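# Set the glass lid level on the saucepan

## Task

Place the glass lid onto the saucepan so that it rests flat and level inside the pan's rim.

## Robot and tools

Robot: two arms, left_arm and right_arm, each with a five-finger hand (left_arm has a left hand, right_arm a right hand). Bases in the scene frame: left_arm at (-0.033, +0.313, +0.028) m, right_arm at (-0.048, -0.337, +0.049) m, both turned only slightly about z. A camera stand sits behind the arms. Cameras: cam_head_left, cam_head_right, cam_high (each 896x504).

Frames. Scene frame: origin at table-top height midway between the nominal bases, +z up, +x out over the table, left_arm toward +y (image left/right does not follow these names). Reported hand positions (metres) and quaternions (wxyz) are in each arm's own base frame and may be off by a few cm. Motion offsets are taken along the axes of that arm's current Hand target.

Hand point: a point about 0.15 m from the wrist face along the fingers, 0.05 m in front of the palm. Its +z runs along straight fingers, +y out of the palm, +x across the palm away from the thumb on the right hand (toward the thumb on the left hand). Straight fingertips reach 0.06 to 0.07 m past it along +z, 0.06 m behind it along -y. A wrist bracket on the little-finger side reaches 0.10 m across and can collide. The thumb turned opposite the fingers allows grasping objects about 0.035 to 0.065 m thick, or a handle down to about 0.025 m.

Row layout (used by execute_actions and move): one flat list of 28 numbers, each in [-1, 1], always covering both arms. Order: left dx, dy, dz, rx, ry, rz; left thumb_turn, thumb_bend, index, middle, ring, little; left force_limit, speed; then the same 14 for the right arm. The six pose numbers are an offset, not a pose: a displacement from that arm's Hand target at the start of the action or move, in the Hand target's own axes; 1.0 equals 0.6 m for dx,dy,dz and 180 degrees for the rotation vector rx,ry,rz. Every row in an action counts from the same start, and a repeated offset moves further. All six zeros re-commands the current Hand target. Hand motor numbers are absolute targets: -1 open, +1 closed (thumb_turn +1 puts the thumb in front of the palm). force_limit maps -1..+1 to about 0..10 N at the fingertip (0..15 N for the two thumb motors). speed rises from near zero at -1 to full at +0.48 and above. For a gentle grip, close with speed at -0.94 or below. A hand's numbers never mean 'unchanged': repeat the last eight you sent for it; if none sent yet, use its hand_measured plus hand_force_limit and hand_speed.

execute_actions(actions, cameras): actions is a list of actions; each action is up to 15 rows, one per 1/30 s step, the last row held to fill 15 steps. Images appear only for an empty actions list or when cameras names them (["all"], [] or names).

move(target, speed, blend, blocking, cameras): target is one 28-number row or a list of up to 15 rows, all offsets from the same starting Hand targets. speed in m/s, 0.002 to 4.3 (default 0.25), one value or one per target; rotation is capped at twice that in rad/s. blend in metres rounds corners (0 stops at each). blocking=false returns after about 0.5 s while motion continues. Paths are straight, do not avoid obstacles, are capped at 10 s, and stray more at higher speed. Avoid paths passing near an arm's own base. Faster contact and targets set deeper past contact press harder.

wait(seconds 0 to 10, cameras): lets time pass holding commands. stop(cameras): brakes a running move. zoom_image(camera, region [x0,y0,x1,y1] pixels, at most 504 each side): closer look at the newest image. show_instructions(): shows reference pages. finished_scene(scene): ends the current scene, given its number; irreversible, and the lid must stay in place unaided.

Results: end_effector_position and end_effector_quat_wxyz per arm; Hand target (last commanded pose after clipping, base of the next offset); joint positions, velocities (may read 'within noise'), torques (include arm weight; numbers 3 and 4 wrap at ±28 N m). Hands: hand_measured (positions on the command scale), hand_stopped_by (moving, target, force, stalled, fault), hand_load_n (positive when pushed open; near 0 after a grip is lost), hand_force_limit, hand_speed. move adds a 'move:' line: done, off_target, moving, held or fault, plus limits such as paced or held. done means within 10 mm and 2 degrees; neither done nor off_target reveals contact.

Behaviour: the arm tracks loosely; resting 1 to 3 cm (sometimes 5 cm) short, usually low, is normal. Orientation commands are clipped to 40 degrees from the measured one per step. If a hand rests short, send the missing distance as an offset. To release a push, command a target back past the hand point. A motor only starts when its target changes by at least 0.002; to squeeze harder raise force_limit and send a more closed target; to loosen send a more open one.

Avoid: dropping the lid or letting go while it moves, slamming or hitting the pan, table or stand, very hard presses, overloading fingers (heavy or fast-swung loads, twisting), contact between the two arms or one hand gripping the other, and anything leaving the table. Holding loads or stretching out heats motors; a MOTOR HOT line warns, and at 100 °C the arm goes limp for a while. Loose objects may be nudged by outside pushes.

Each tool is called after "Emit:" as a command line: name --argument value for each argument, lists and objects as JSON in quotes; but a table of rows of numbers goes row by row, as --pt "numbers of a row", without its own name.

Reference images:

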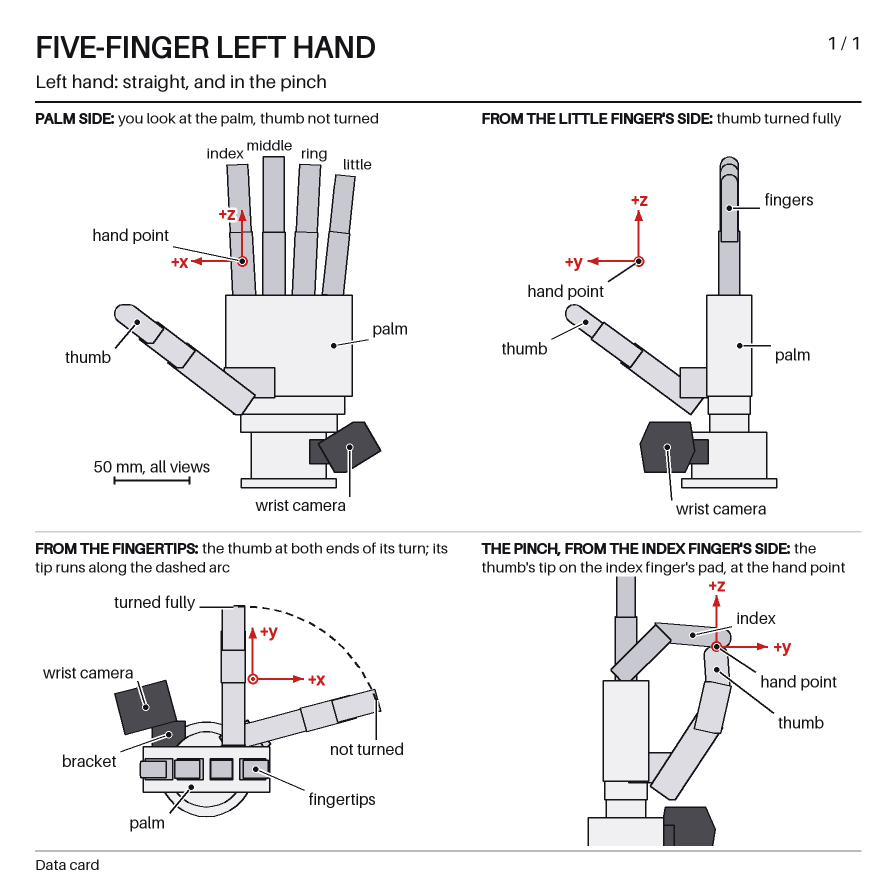

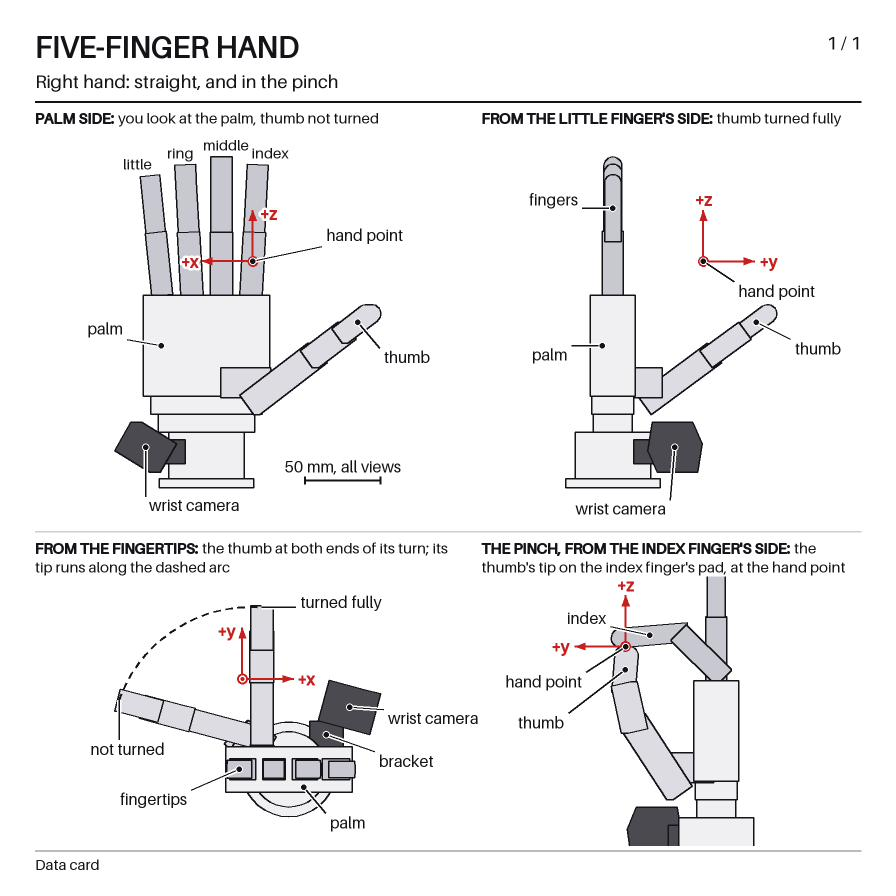

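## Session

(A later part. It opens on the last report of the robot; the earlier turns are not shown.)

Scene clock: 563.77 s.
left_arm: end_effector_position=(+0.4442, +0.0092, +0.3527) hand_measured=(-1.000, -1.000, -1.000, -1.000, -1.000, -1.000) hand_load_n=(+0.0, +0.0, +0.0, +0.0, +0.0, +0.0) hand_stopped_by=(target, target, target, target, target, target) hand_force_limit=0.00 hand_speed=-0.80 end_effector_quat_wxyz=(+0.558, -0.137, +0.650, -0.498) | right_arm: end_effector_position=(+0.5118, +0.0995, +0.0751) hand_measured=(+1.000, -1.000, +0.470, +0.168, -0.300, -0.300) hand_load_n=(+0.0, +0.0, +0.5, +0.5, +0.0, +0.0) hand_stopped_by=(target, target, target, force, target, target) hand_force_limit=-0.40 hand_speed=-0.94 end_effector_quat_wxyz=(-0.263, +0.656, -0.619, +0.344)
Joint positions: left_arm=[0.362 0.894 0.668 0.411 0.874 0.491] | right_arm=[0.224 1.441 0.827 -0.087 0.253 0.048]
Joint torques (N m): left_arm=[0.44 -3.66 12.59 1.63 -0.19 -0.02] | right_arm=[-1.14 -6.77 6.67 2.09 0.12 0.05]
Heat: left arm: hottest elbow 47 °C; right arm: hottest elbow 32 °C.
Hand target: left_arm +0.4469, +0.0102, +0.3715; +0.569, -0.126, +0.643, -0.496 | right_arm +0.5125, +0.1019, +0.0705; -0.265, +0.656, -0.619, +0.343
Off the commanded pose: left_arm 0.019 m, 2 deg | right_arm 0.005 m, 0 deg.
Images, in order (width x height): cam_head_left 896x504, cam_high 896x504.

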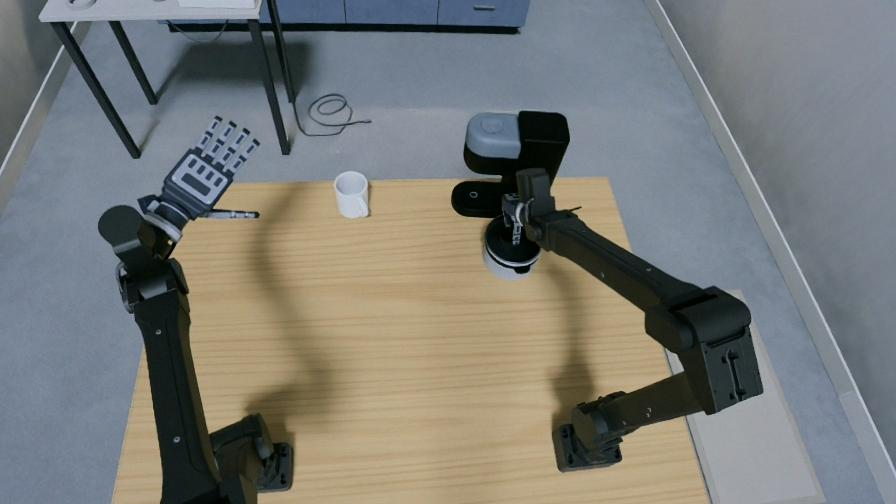

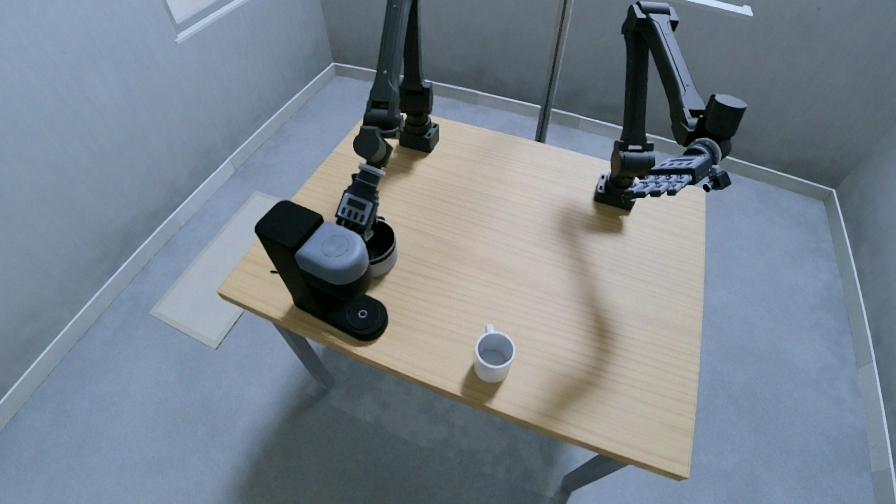

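Emit:
execute_actions --actions '[[[0,0,0,0,0,0,-1,-1,-1,-1,-1,-1,0,-0.8,0,0,0,0,0,0,1,-1,-0.1,-0.1,-0.3,-0.3,0.1,-0.6]],[[0,0,0,0,0,0,-1,-1,-1,-1,-1,-1,0,-0.8,0,0,0,0,0,0,1,-1,-0.1,-0.1,-0.3,-0.3,0.1,-0.6]]]'

Emit:
move --pt "0 0 0 0 0 0 -1 -1 -1 -1 -1 -1 0 -0.8 0.0206 -0.0242 -0.0195 0 0 0 1 -1 -0.1 -0.1 -0.3 -0.3 0.1 -0.6" --pt "0 0 0 0 0 0 -1 -1 -1 -1 -1 -1 0 -0.8 0.0093 0.0048 0.0039 0 0 0 1 -1 -0.1 -0.1 -0.3 -0.3 0.1 -0.6" --speed 0.08 --cameras '["cam_head_left","cam_high"]'

Emit:
zoom_image --camera "cam_head_left" --region '[470, 205, 550, 290]'

Scene clock: 600.97 s.
left_arm: end_effector_position=(+0.4442, +0.0092, +0.3527) hand_measured=(-1.000, -1.000, -1.000, -1.000, -1.000, -1.000) hand_load_n=(+0.0, +0.0, -0.5, +0.0, +0.0, +0.0) hand_stopped_by=(target, target, target, target, target, target) hand_force_limit=0.00 hand_speed=-0.80 end_effector_quat_wxyz=(+0.558, -0.137, +0.650, -0.498) | right_arm: end_effector_position=(+0.5117, +0.0996, +0.0751) hand_measured=(+1.000, -1.000, -0.100, -0.100, -0.300, -0.300) hand_load_n=(+0.0, +0.0, +0.0, +0.0, +0.0, +0.0) hand_stopped_by=(target, target, target, target, target, target) hand_force_limit=0.10 hand_speed=-0.60 end_effector_quat_wxyz=(-0.263, +0.656, -0.619, +0.344)
Joint positions: left_arm=[0.362 0.894 0.668 0.411 0.874 0.491] | right_arm=[0.224 1.441 0.827 -0.087 0.253 0.048]
Joint torques (N m): left_arm=[0.03 -3.66 12.57 1.8 -0.21 -0.02] | right_arm=[-0.97 -7.06 6.72 2.04 0.13 0.09]
Heat: left arm: hottest elbow 47 °C; right arm: hottest elbow 31 °C.
Hand target: left_arm +0.4469, +0.0102, +0.3715; +0.569, -0.126, +0.643, -0.496 | right_arm +0.5125, +0.1019, +0.0705; -0.265, +0.656, -0.619, +0.343
Off the commanded pose: left_arm 0.019 m, 2 deg | right_arm 0.005 m, 0 deg.

Scene clock: 602.73 s.
left_arm: end_effector_position=(+0.4442, +0.0092, +0.3527) hand_measured=(-1.000, -1.000, -1.000, -1.000, -1.000, -1.000) hand_load_n=(-0.5, +0.0, +0.0, +0.0, +0.0, +0.0) hand_stopped_by=(target, target, target, target, target, target) hand_force_limit=0.00 hand_speed=-0.80 end_effector_quat_wxyz=(+0.558, -0.137, +0.650, -0.498) | right_arm: end_effector_position=(+0.5101, +0.0967, +0.0722) hand_measured=(+1.000, -1.000, -0.100, -0.100, -0.300, -0.300) hand_load_n=(+0.0, +0.0, +0.0, -0.5, +0.0, +0.5) hand_stopped_by=(target, target, target, target, target, target) hand_force_limit=0.10 hand_speed=-0.60 end_effector_quat_wxyz=(-0.264, +0.657, -0.619, +0.340)
Joint positions: left_arm=[0.362 0.894 0.668 0.411 0.874 0.491] | right_arm=[0.214 1.441 0.819 -0.082 0.239 0.044]
Joint torques (N m): left_arm=[-0.09 -3.84 12.64 1.66 -0.19 -0.01] | right_arm=[-1.55 -6.95 6.71 2.26 0.29 0.02]
Heat: left arm: hottest elbow 47 °C; right arm: hottest elbow 31 °C.
Hand target: left_arm +0.4469, +0.0102, +0.3715; +0.569, -0.126, +0.643, -0.496 | right_arm +0.5126, +0.0958, +0.0676; -0.265, +0.655, -0.619, +0.343
Off the commanded pose: left_arm 0.019 m, 2 deg | right_arm 0.005 m, 0 deg.
move: off_target (left_arm)
Images, in order (width x height): cam_head_left 896x504, cam_high 896x504.

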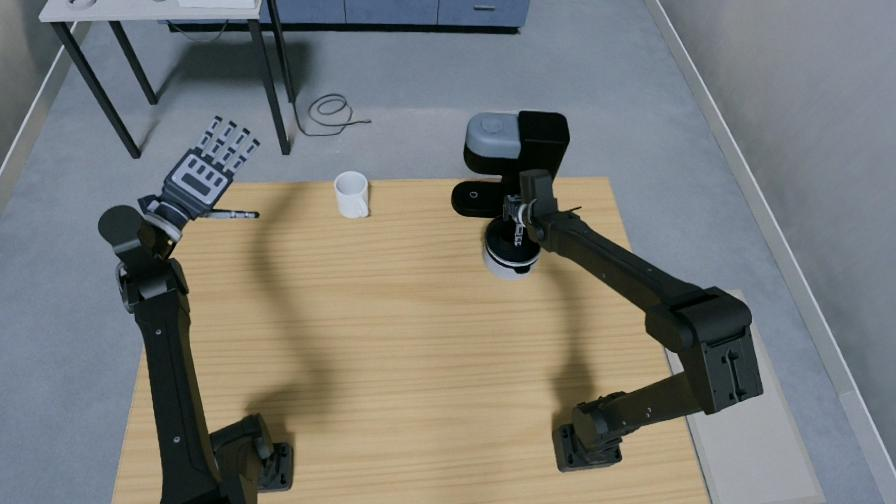

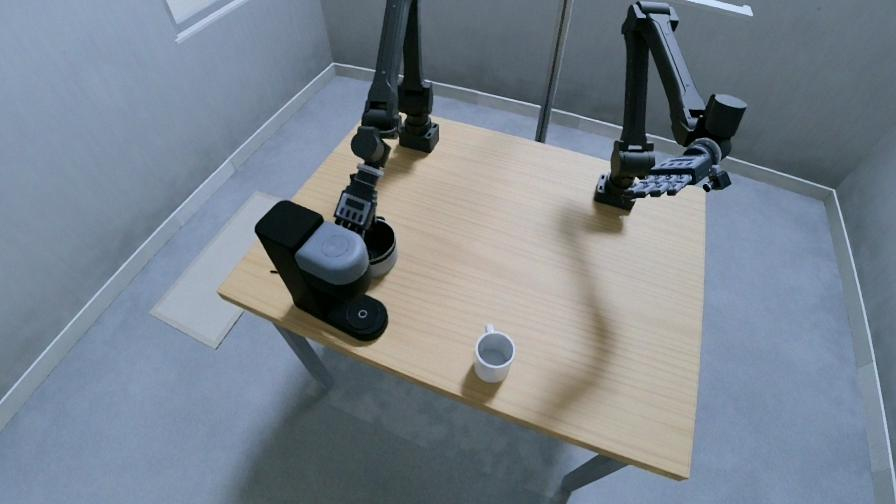

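Scaled by 5.929.

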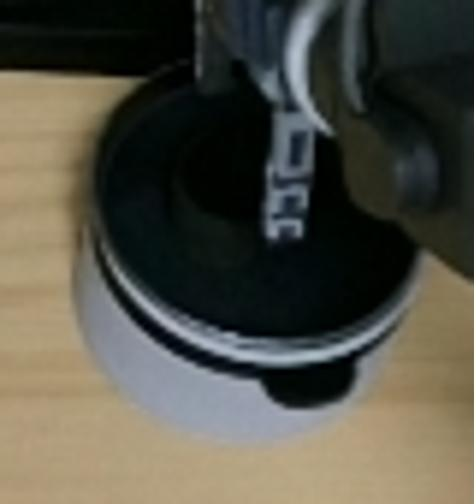

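Emit:
move --target '[0,0,0,0,0,0,-1,-1,-1,-1,-1,-1,0,-0.8,0.0091,0.0002,0.0006,0,0,0,1,-0.9,-0.1,-0.1,-0.2,-0.2,0.1,-0.6]' --speed 0.08

Emit:
execute_actions --actions '[[[0,0,0,0,0,0,-1,-1,-1,-1,-1,-1,0,-0.8,0,0,0,0,0,0,1,0.0,0.7,0.7,-0.2,-0.2,-0.6,-0.85]],[[0,0,0,0,0,0,-1,-1,-1,-1,-1,-1,0,-0.8,0,0,0,0,0,0,1,0.0,0.7,0.7,-0.2,-0.2,-0.6,-0.85]],[[0,0,0,0,0,0,-1,-1,-1,-1,-1,-1,0,-0.8,0,0,0,0,0,0,1,0.0,0.7,0.7,-0.2,-0.2,-0.6,-0.85]],[[0,0,0,0,0,0,-1,-1,-1,-1,-1,-1,0,-0.8,0,0,0,0,0,0,1,0.0,0.7,0.7,-0.2,-0.2,-0.6,-0.85]]]'

Scene clock: 608.60 s.
left_arm: end_effector_position=(+0.4442, +0.0092, +0.3527) hand_measured=(-1.000, -1.000, -1.000, -1.000, -1.000, -1.000) hand_load_n=(-0.5, +0.0, +0.0, +0.0, +0.0, +0.0) hand_stopped_by=(target, target, target, target, target, target) hand_force_limit=0.00 hand_speed=-0.80 end_effector_quat_wxyz=(+0.558, -0.137, +0.650, -0.498) | right_arm: end_effector_position=(+0.5103, +0.0961, +0.0722) hand_measured=(+1.000, -0.900, -0.100, -0.100, -0.200, -0.200) hand_load_n=(+0.0, +0.0, +0.0, +0.0, +0.0, +0.0) hand_stopped_by=(target, target, target, target, target, target) hand_force_limit=0.10 hand_speed=-0.60 end_effector_quat_wxyz=(-0.265, +0.657, -0.619, +0.339)
Joint positions: left_arm=[0.362 0.894 0.668 0.411 0.874 0.491] | right_arm=[0.211 1.441 0.819 -0.081 0.234 0.042]
Joint torques (N m): left_arm=[0.38 -3.6 12.57 1.58 -0.21 0] | right_arm=[-2.26 -6.83 6.5 2.25 0.06 -0.09]
Heat: left arm: hottest elbow 47 °C; right arm: hottest elbow 32 °C.
Hand target: left_arm +0.4469, +0.0102, +0.3715; +0.569, -0.126, +0.643, -0.496 | right_arm +0.5128, +0.0904, +0.0679; -0.265, +0.655, -0.619, +0.343
Off the commanded pose: left_arm 0.019 m, 2 deg | right_arm 0.008 m, 0 deg.
move: off_target (left_arm)

Scene clock: 610.80 s.
left_arm: end_effector_position=(+0.4442, +0.0092, +0.3527) hand_measured=(-1.000, -1.000, -1.000, -1.000, -1.000, -1.000) hand_load_n=(-0.5, +0.0, +0.0, +0.0, +0.0, +0.0) hand_stopped_by=(target, target, target, target, target, target) hand_force_limit=0.00 hand_speed=-0.80 end_effector_quat_wxyz=(+0.558, -0.137, +0.650, -0.498) | right_arm: end_effector_position=(+0.5102, +0.0961, +0.0720) hand_measured=(+1.000, -0.774, +0.286, +0.146, -0.200, -0.200) hand_load_n=(-1.0, +5.0, +3.0, +3.0, +0.0, +0.5) hand_stopped_by=(target, force, force, force, target, target) hand_force_limit=-0.60 hand_speed=-0.85 end_effector_quat_wxyz=(-0.266, +0.657, -0.618, +0.339)
Joint positions: left_arm=[0.362 0.894 0.668 0.411 0.874 0.491] | right_arm=[0.211 1.441 0.818 -0.079 0.233 0.041]
Joint torques (N m): left_arm=[0.38 -3.9 12.64 1.7 -0.22 0.01] | right_arm=[-2.02 -6.95 6.65 2.21 0.11 -0.02]
Heat: left arm: hottest elbow 47 °C; right arm: hottest elbow 32 °C.
Hand target: left_arm +0.4469, +0.0102, +0.3715; +0.569, -0.126, +0.643, -0.496 | right_arm +0.5127, +0.0904, +0.0678; -0.265, +0.656, -0.619, +0.343
Off the commanded pose: left_arm 0.019 m, 2 deg | right_arm 0.008 m, 0 deg.

Emit:
execute_actions --actions '[[[0,0,0,0,0,0,-1,-1,-1,-1,-1,-1,0,-0.8,0,0,0,0,0,0,1,0.1,0.8,0.8,-0.2,-0.2,-0.1,-0.9]],[[0,0,0,0,0,0,-1,-1,-1,-1,-1,-1,0,-0.8,0,0,0,0,0,0,1,0.1,0.8,0.8,-0.2,-0.2,-0.1,-0.9]],[[0,0,0,0,0,0,-1,-1,-1,-1,-1,-1,0,-0.8,0,0,0,0,0,0,1,0.1,0.81,0.85,-0.2,-0.2,0.2,-0.9]],[[0,0,0,0,0,0,-1,-1,-1,-1,-1,-1,0,-0.8,0,0,0,0,0,0,1,0.1,0.81,0.85,-0.2,-0.2,0.2,-0.9]]]'

Emit:
move --pt "0 0 0 0 0 0 -1 -1 -1 -1 -1 -1 0 -0.8 0.0153 -0.1167 -0.0798 -0.011 0 0 1 0.1 0.81 0.85 -0.2 -0.2 0.2 -0.9" --pt "0 0 0 0 0 0 -1 -1 -1 -1 -1 -1 0 -0.8 0.0040 -0.0448 -0.0217 -0.011 0 0 1 0.1 0.81 0.85 -0.2 -0.2 0.2 -0.9" --speed 0.1 --cameras '["cam_head_left","cam_head_right","cam_high"]'

Emit:
zoom_image --camera "cam_head_left" --region '[470, 205, 550, 290]'

Emit:
zoom_image --camera "cam_head_right" --region '[490, 205, 570, 290]'

Emit:
zoom_image --camera "cam_high" --region '[340, 200, 420, 290]'

Scene clock: 637.10 s.
left_arm: end_effector_position=(+0.4442, +0.0092, +0.3527) hand_measured=(-1.000, -1.000, -1.000, -1.000, -1.000, -1.000) hand_load_n=(+0.0, +0.0, +0.0, +0.5, +0.0, +0.0) hand_stopped_by=(target, target, target, target, target, target) hand_force_limit=0.00 hand_speed=-0.80 end_effector_quat_wxyz=(+0.558, -0.137, +0.650, -0.498) | right_arm: end_effector_position=(+0.5107, +0.0963, +0.0722) hand_measured=(+1.000, -0.772, +0.320, +0.160, -0.200, -0.200) hand_load_n=(-3.5, +10.0, +6.5, +7.0, +0.0, +0.0) hand_stopped_by=(target, force, force, force, target, target) hand_force_limit=0.20 hand_speed=-0.90 end_effector_quat_wxyz=(-0.267, +0.657, -0.618, +0.340)
Joint positions: left_arm=[0.362 0.894 0.668 0.411 0.874 0.491] | right_arm=[0.211 1.442 0.818 -0.077 0.233 0.041]
Joint torques (N m): left_arm=[0.26 -4.13 12.63 1.84 -0.18 0.02] | right_arm=[-2.61 -6.95 6.57 2.13 0.11 -0.02]
Heat: left arm: hottest elbow 47 °C; right arm: hottest elbow 33 °C.
Hand target: left_arm +0.4469, +0.0102, +0.3715; +0.569, -0.126, +0.643, -0.496 | right_arm +0.5127, +0.0904, +0.0679; -0.265, +0.655, -0.619, +0.343
Off the commanded pose: left_arm 0.019 m, 2 deg | right_arm 0.008 m, 0 deg.

Scene clock: 639.77 s.
left_arm: end_effector_position=(+0.4442, +0.0092, +0.3527) hand_measured=(-1.000, -1.000, -1.000, -1.000, -1.000, -1.000) hand_load_n=(+0.0, +0.0, +0.0, +0.0, +0.0, +0.0) hand_stopped_by=(target, target, target, target, target, target) hand_force_limit=0.00 hand_speed=-0.80 end_effector_quat_wxyz=(+0.558, -0.137, +0.650, -0.498) | right_arm: end_effector_position=(+0.5064, +0.0949, +0.0827) hand_measured=(+1.000, -0.772, +0.320, +0.160, -0.200, -0.200) hand_load_n=(-0.5, +9.0, +2.5, +9.0, +0.0, +0.0) hand_stopped_by=(target, force, force, force, target, target) hand_force_limit=0.20 hand_speed=-0.90 end_effector_quat_wxyz=(-0.237, +0.672, -0.626, +0.317)
Joint positions: left_arm=[0.362 0.894 0.668 0.411 0.874 0.491] | right_arm=[0.209 1.437 0.888 -0.233 0.229 0.042]
Joint torques (N m): left_arm=[0.62 -4.13 12.59 1.69 -0.25 -0.05] | right_arm=[-2.43 -8.64 7.94 2.5 0.16 -0.01]
Heat: left arm: hottest elbow 47 °C; right arm: hottest elbow 33 °C.
Hand target: left_arm +0.4469, +0.0102, +0.3715; +0.569, -0.126, +0.643, -0.496 | right_arm +0.5195, +0.0916, +0.0971; -0.254, +0.660, -0.625, +0.332
Off the commanded pose: left_arm 0.019 m, 2 deg | right_arm 0.020 m, 3 deg.
move: off_target (left_arm, right_arm)

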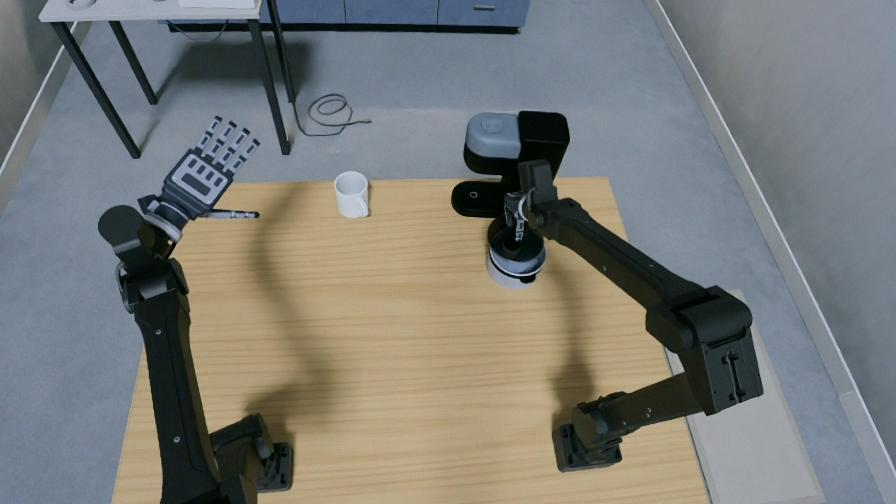

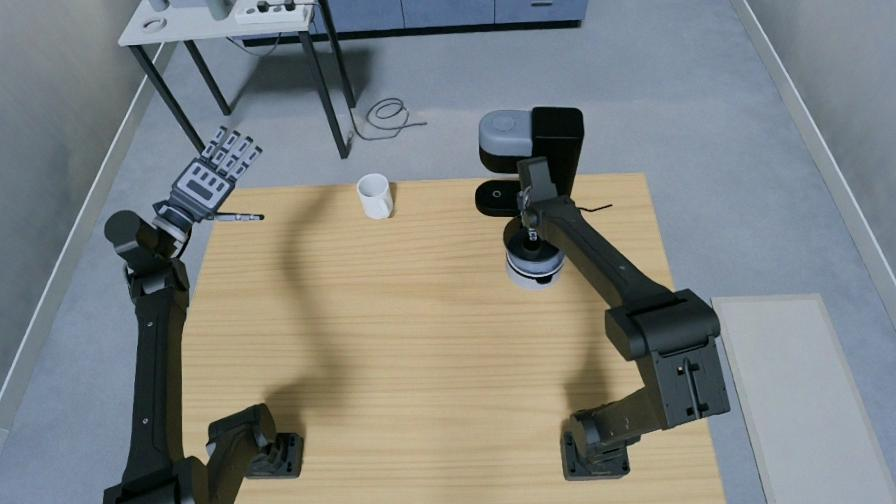

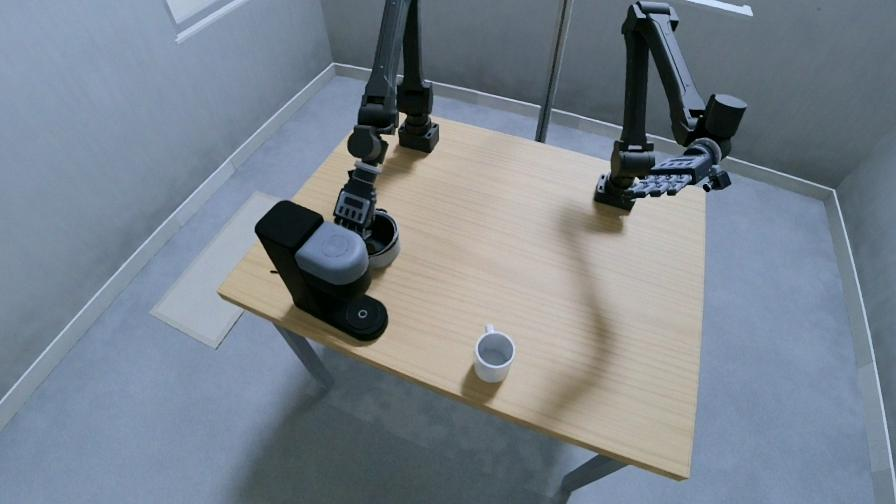

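Scaled by 5.929.

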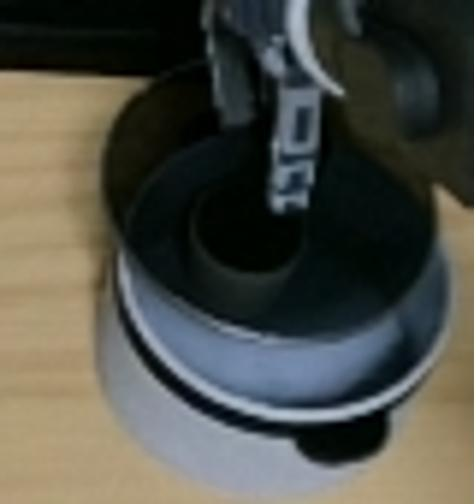

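Scaled by 5.929.

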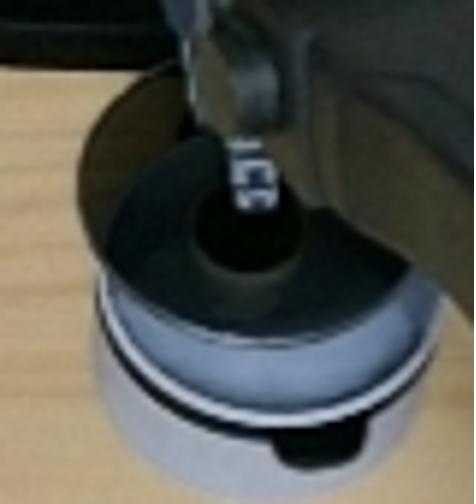

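Scaled by 5.600.

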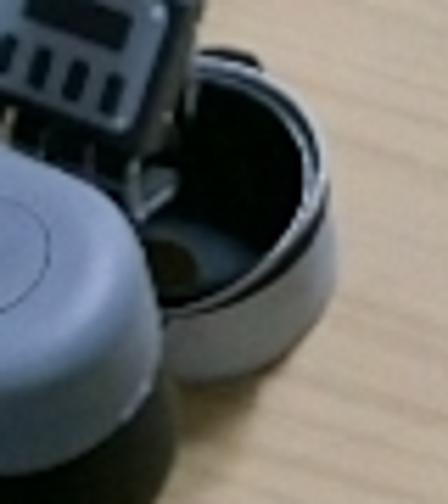

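Emit:
move --pt "0 0 0 0 0 0 -1 -1 -1 -1 -1 -1 0 -0.8 0.0261 -0.0609 -0.0861 -0.008 0 0 1 0.1 0.81 0.85 -0.2 -0.2 0.2 -0.9" --pt "0 0 0 0 0 0 -1 -1 -1 -1 -1 -1 0 -0.8 0.0132 0.0176 -0.0178 -0.008 0 0 1 0.1 0.81 0.85 -0.2 -0.2 0.2 -0.9" --speed 0.1 --cameras '["cam_head_left","cam_head_right","cam_high"]'

Emit:
zoom_image --camera "cam_head_left" --region '[470, 205, 550, 290]'

Emit:
zoom_image --camera "cam_head_right" --region '[490, 205, 570, 290]'

Emit:
zoom_image --camera "cam_high" --region '[340, 190, 420, 280]'

Scene clock: 667.30 s.
left_arm: end_effector_position=(+0.4442, +0.0092, +0.3527) hand_measured=(-1.000, -1.000, -1.000, -1.000, -1.000, -1.000) hand_load_n=(+0.0, +0.0, +0.0, +0.0, +0.0, +0.0) hand_stopped_by=(target, target, target, target, target, target) hand_force_limit=0.00 hand_speed=-0.80 end_effector_quat_wxyz=(+0.558, -0.137, +0.650, -0.498) | right_arm: end_effector_position=(+0.4913, +0.0871, +0.0825) hand_measured=(+1.000, -0.772, +0.320, +0.160, -0.200, -0.200) hand_load_n=(+0.0, +9.5, +2.5, +9.0, +0.0, +0.0) hand_stopped_by=(target, force, force, force, target, target) hand_force_limit=0.20 hand_speed=-0.90 end_effector_quat_wxyz=(-0.228, +0.674, -0.631, +0.308)
Joint positions: left_arm=[0.362 0.894 0.668 0.411 0.874 0.491] | right_arm=[0.195 1.405 0.866 -0.268 0.218 0.042]
Joint torques (N m): left_arm=[0.38 -4.42 12.57 1.72 -0.23 0] | right_arm=[-2.14 -8.29 8.06 2.43 0.18 0]
Heat: left arm: hottest elbow 48 °C; right arm: hottest elbow 32 °C.
Hand target: left_arm +0.4469, +0.0102, +0.3715; +0.569, -0.126, +0.643, -0.496 | right_arm +0.5046, +0.0836, +0.0970; -0.245, +0.663, -0.629, +0.324
Off the commanded pose: left_arm 0.019 m, 2 deg | right_arm 0.020 m, 3 deg.
move: off_target (left_arm, right_arm)

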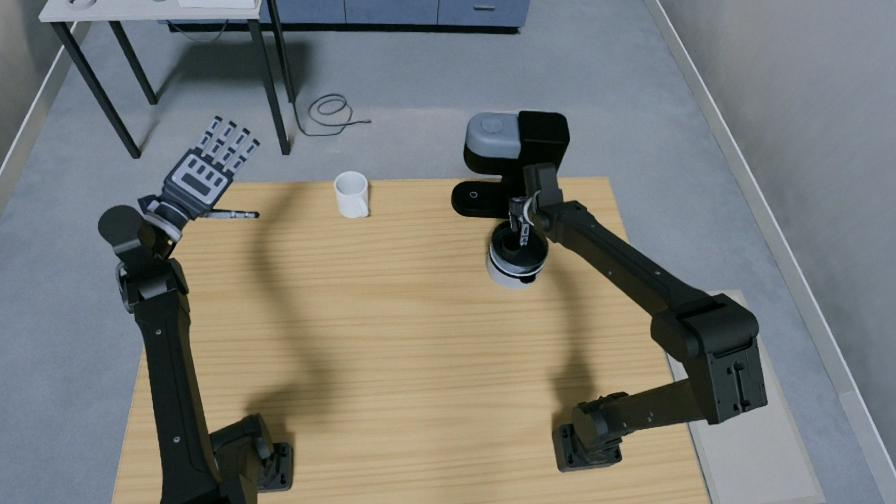

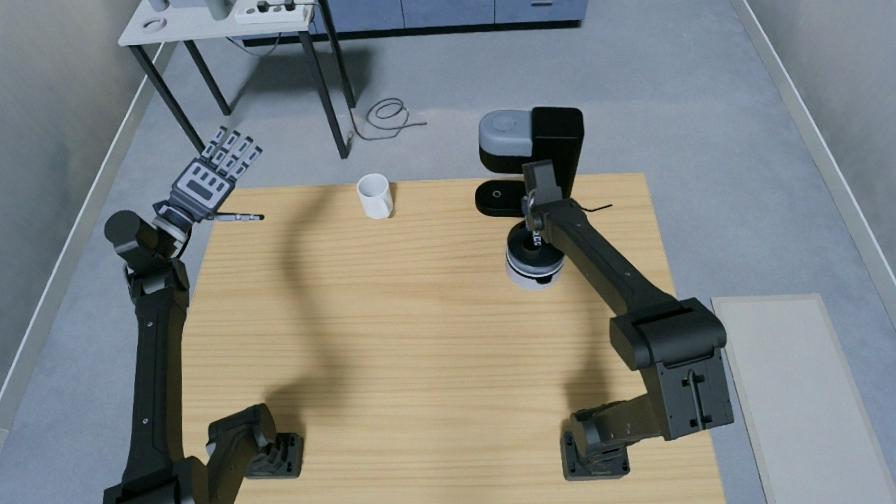

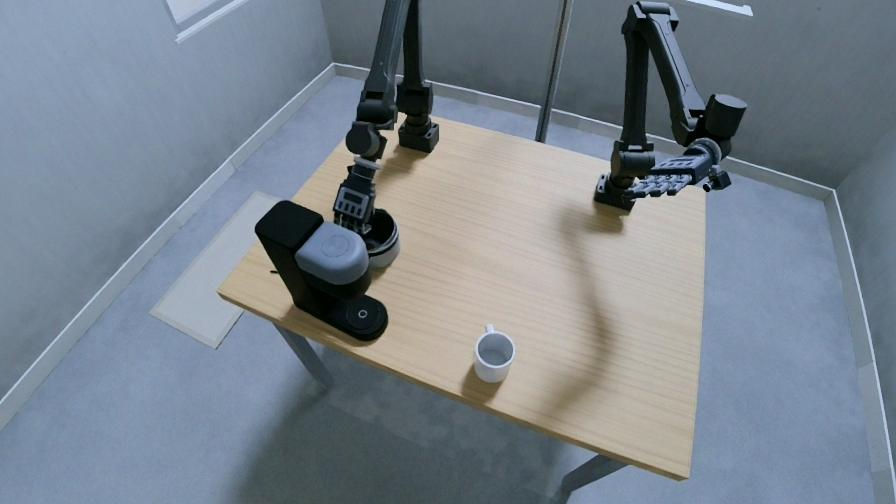

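Scaled by 5.929.

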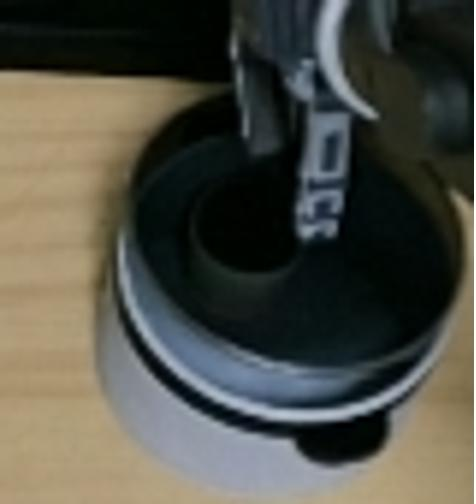

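Scaled by 5.929.

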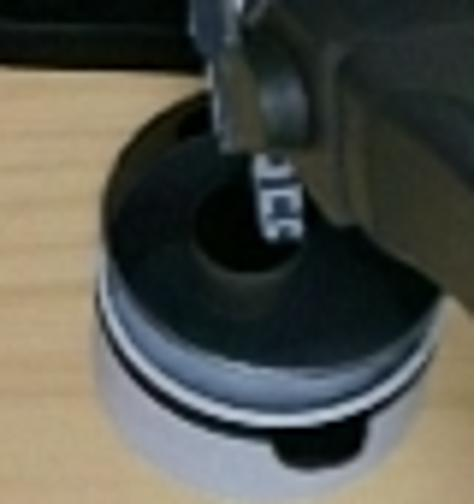

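Scaled by 5.600.

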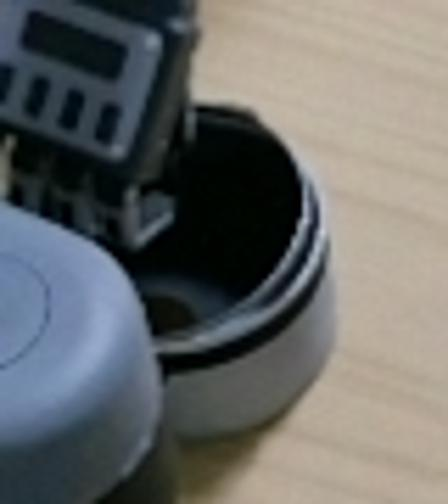

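Emit:
move --target '[0,0,0,0,0,0,-1,-1,-1,-1,-1,-1,0,-0.8,-0.0037,0.0213,0.0108,0,0,0,1,0.1,0.81,0.85,-0.2,-0.2,0.2,-0.9]' --speed 0.04 --cameras '["cam_head_left","cam_head_right","cam_high"]'

Emit:
zoom_image --camera "cam_head_left" --region '[470, 210, 550, 295]'

Emit:
zoom_image --camera "cam_head_right" --region '[490, 210, 570, 295]'

Emit:
zoom_image --camera "cam_high" --region '[340, 190, 420, 280]'

Scene clock: 678.63 s.
left_arm: end_effector_position=(+0.4442, +0.0092, +0.3527) hand_measured=(-1.000, -1.000, -1.000, -1.000, -1.000, -1.000) hand_load_n=(-0.5, +0.0, +0.0, +0.0, +0.0, +0.0) hand_stopped_by=(target, target, target, target, target, target) hand_force_limit=0.00 hand_speed=-0.80 end_effector_quat_wxyz=(+0.558, -0.137, +0.650, -0.498) | right_arm: end_effector_position=(+0.4903, +0.0869, +0.0755) hand_measured=(+1.000, -0.772, +0.320, +0.160, -0.200, -0.200) hand_load_n=(-0.5, +9.5, +2.5, +9.0, +0.5, +0.0) hand_stopped_by=(target, force, force, force, target, target) hand_force_limit=0.20 hand_speed=-0.90 end_effector_quat_wxyz=(-0.234, +0.671, -0.630, +0.312)
Joint positions: left_arm=[0.362 0.894 0.668 0.411 0.874 0.491] | right_arm=[0.195 1.408 0.841 -0.226 0.218 0.042]
Joint torques (N m): left_arm=[0.15 -3.96 12.63 1.72 -0.2 -0.06] | right_arm=[-2.02 -7.71 7.5 2.48 0.22 0.01]
Heat: left arm: hottest elbow 48 °C; right arm: hottest elbow 32 °C.
Hand target: left_arm +0.4469, +0.0102, +0.3715; +0.569, -0.126, +0.643, -0.496 | right_arm +0.5007, +0.0841, +0.0829; -0.245, +0.663, -0.629, +0.324
Off the commanded pose: left_arm 0.019 m, 2 deg | right_arm 0.013 m, 2 deg.
move: off_target (left_arm, right_arm)

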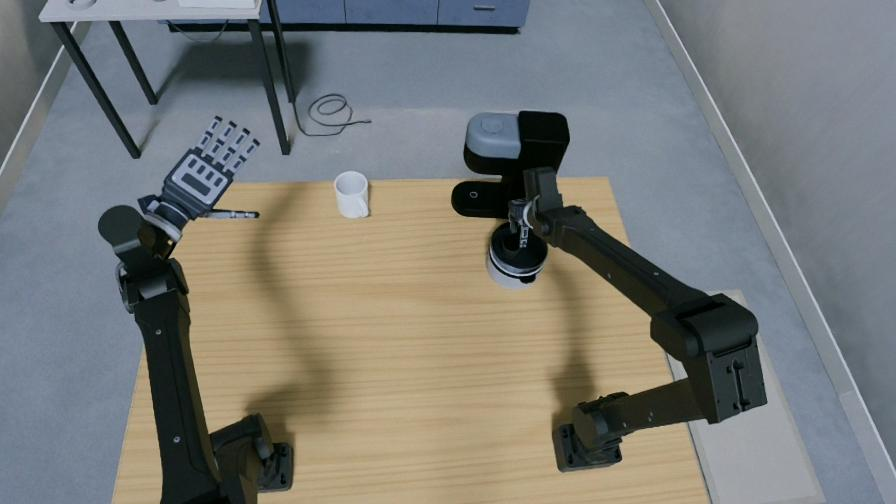

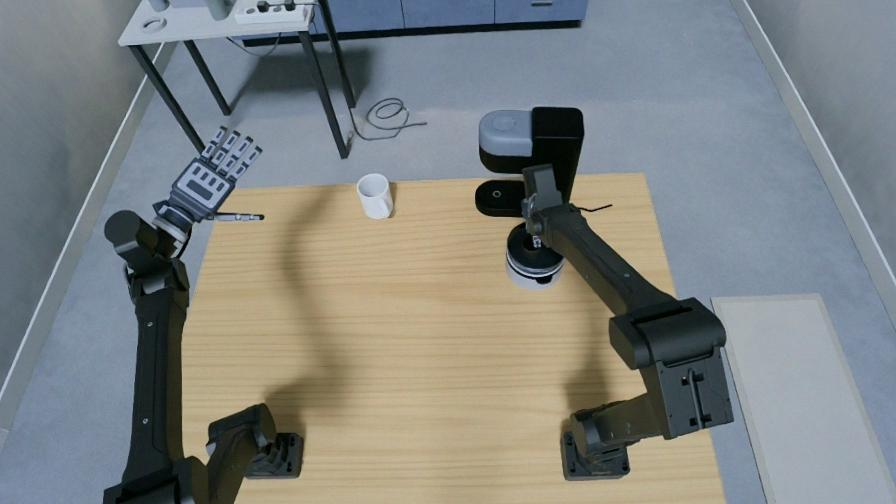

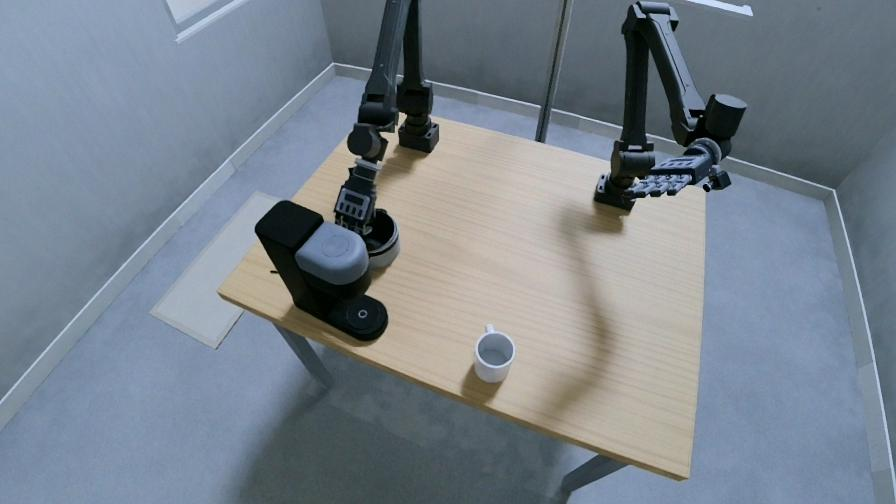

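Scaled by 5.929.

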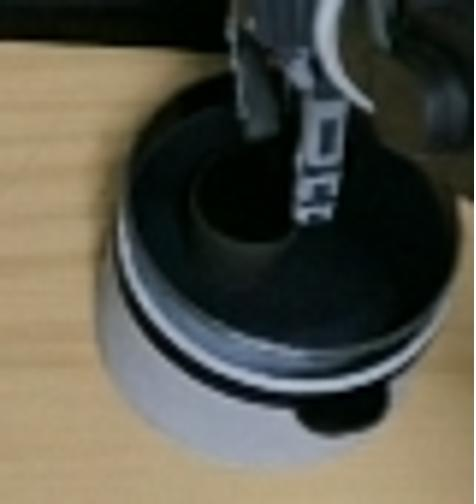

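Scaled by 5.929.

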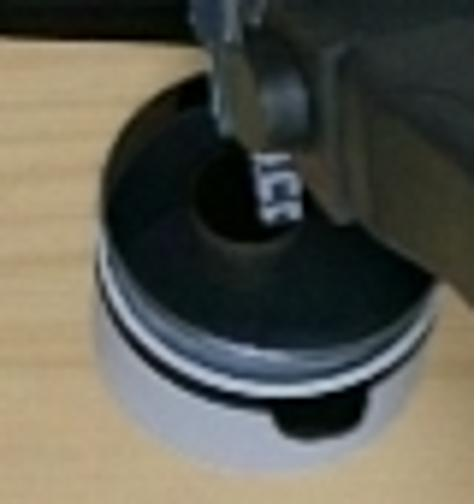

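Scaled by 5.600.

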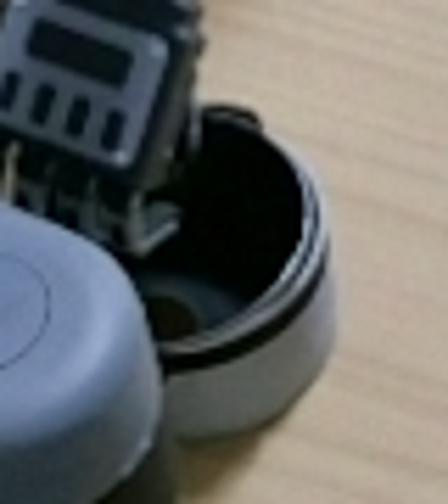

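Emit:
move --pt "0 0 0 0 0 0 -1 -1 -1 -1 -1 -1 0 -0.8 0.0163 -0.0946 -0.0840 0 0 0 1 0.1 0.81 0.85 -0.2 -0.2 0.2 -0.9" --pt "0 0 0 0 0 0 -1 -1 -1 -1 -1 -1 0 -0.8 0.0024 -0.0105 -0.0120 0 0 0 1 0.1 0.81 0.85 -0.2 -0.2 0.2 -0.9" --speed 0.1 --cameras '["cam_head_left","cam_head_right","cam_high"]'

Emit:
zoom_image --camera "cam_head_left" --region '[470, 210, 550, 295]'

Emit:
zoom_image --camera "cam_head_right" --region '[490, 210, 570, 295]'

Emit:
zoom_image --camera "cam_high" --region '[340, 190, 420, 280]'

Scene clock: 690.70 s.
left_arm: end_effector_position=(+0.4442, +0.0092, +0.3527) hand_measured=(-1.000, -1.000, -1.000, -1.000, -1.000, -1.000) hand_load_n=(+0.0, +0.0, -0.5, +0.0, +0.0, +0.0) hand_stopped_by=(target, target, target, target, target, target) hand_force_limit=0.00 hand_speed=-0.80 end_effector_quat_wxyz=(+0.558, -0.137, +0.650, -0.498) | right_arm: end_effector_position=(+0.4865, +0.0865, +0.0784) hand_measured=(+1.000, -0.772, +0.320, +0.160, -0.200, -0.200) hand_load_n=(-0.5, +9.0, +2.5, +9.0, +0.0, +0.0) hand_stopped_by=(target, force, force, force, target, target) hand_force_limit=0.20 hand_speed=-0.90 end_effector_quat_wxyz=(-0.229, +0.674, -0.631, +0.308)
Joint positions: left_arm=[0.362 0.894 0.668 0.411 0.874 0.491] | right_arm=[0.195 1.399 0.847 -0.255 0.217 0.042]
Joint torques (N m): left_arm=[0.56 -4.01 12.68 1.72 -0.21 -0.02] | right_arm=[-1.85 -8.29 7.99 2.5 0.32 -0.05]
Heat: left arm: hottest elbow 48 °C; right arm: hottest elbow 34 °C.
Hand target: left_arm +0.4469, +0.0102, +0.3715; +0.569, -0.126, +0.643, -0.496 | right_arm +0.4997, +0.0839, +0.0928; -0.245, +0.663, -0.629, +0.324
Off the commanded pose: left_arm 0.019 m, 2 deg | right_arm 0.019 m, 3 deg.
move: off_target (left_arm, right_arm)

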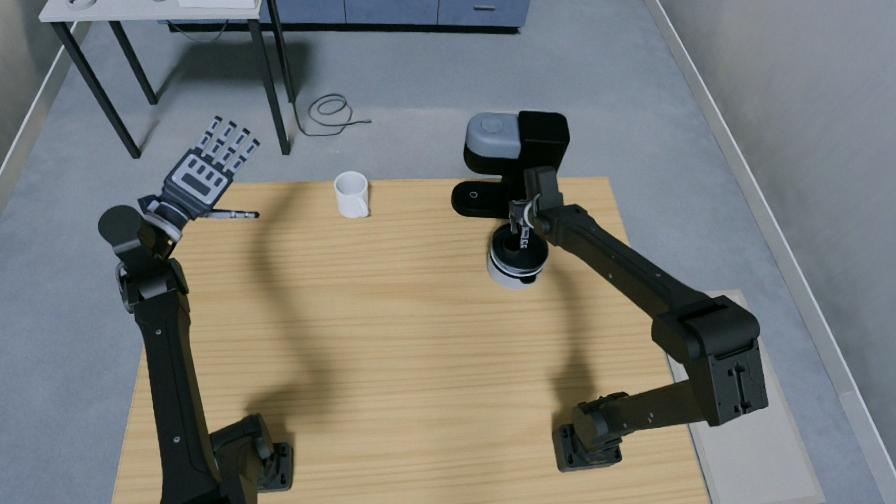

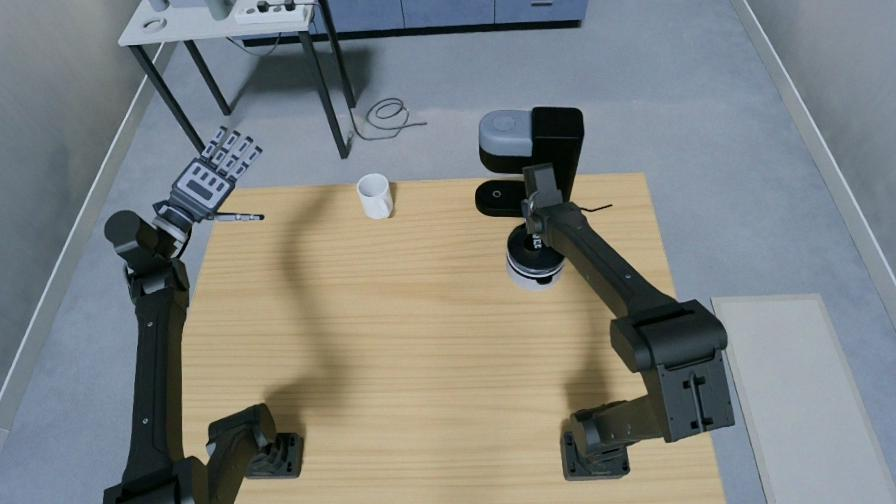

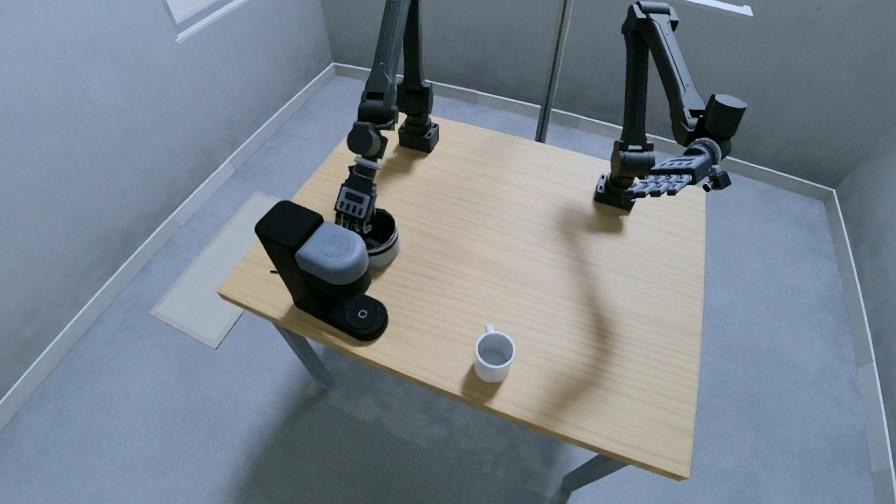

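Scaled by 5.929.

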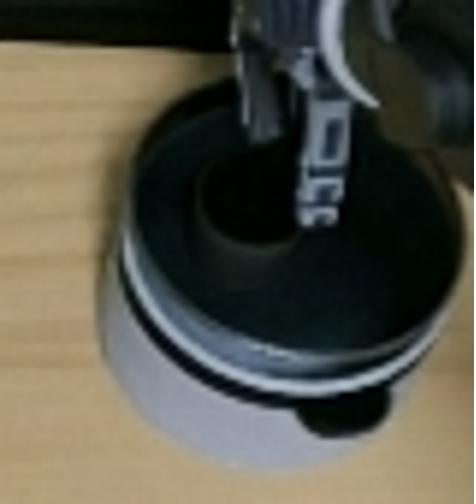

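Scaled by 5.929.

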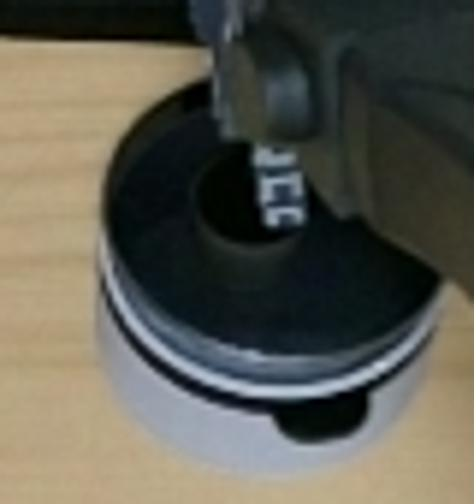

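Scaled by 5.600.

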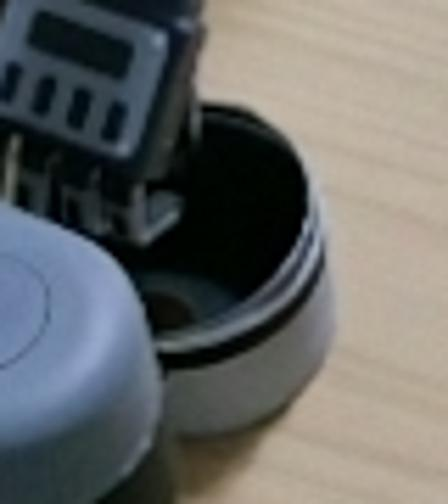

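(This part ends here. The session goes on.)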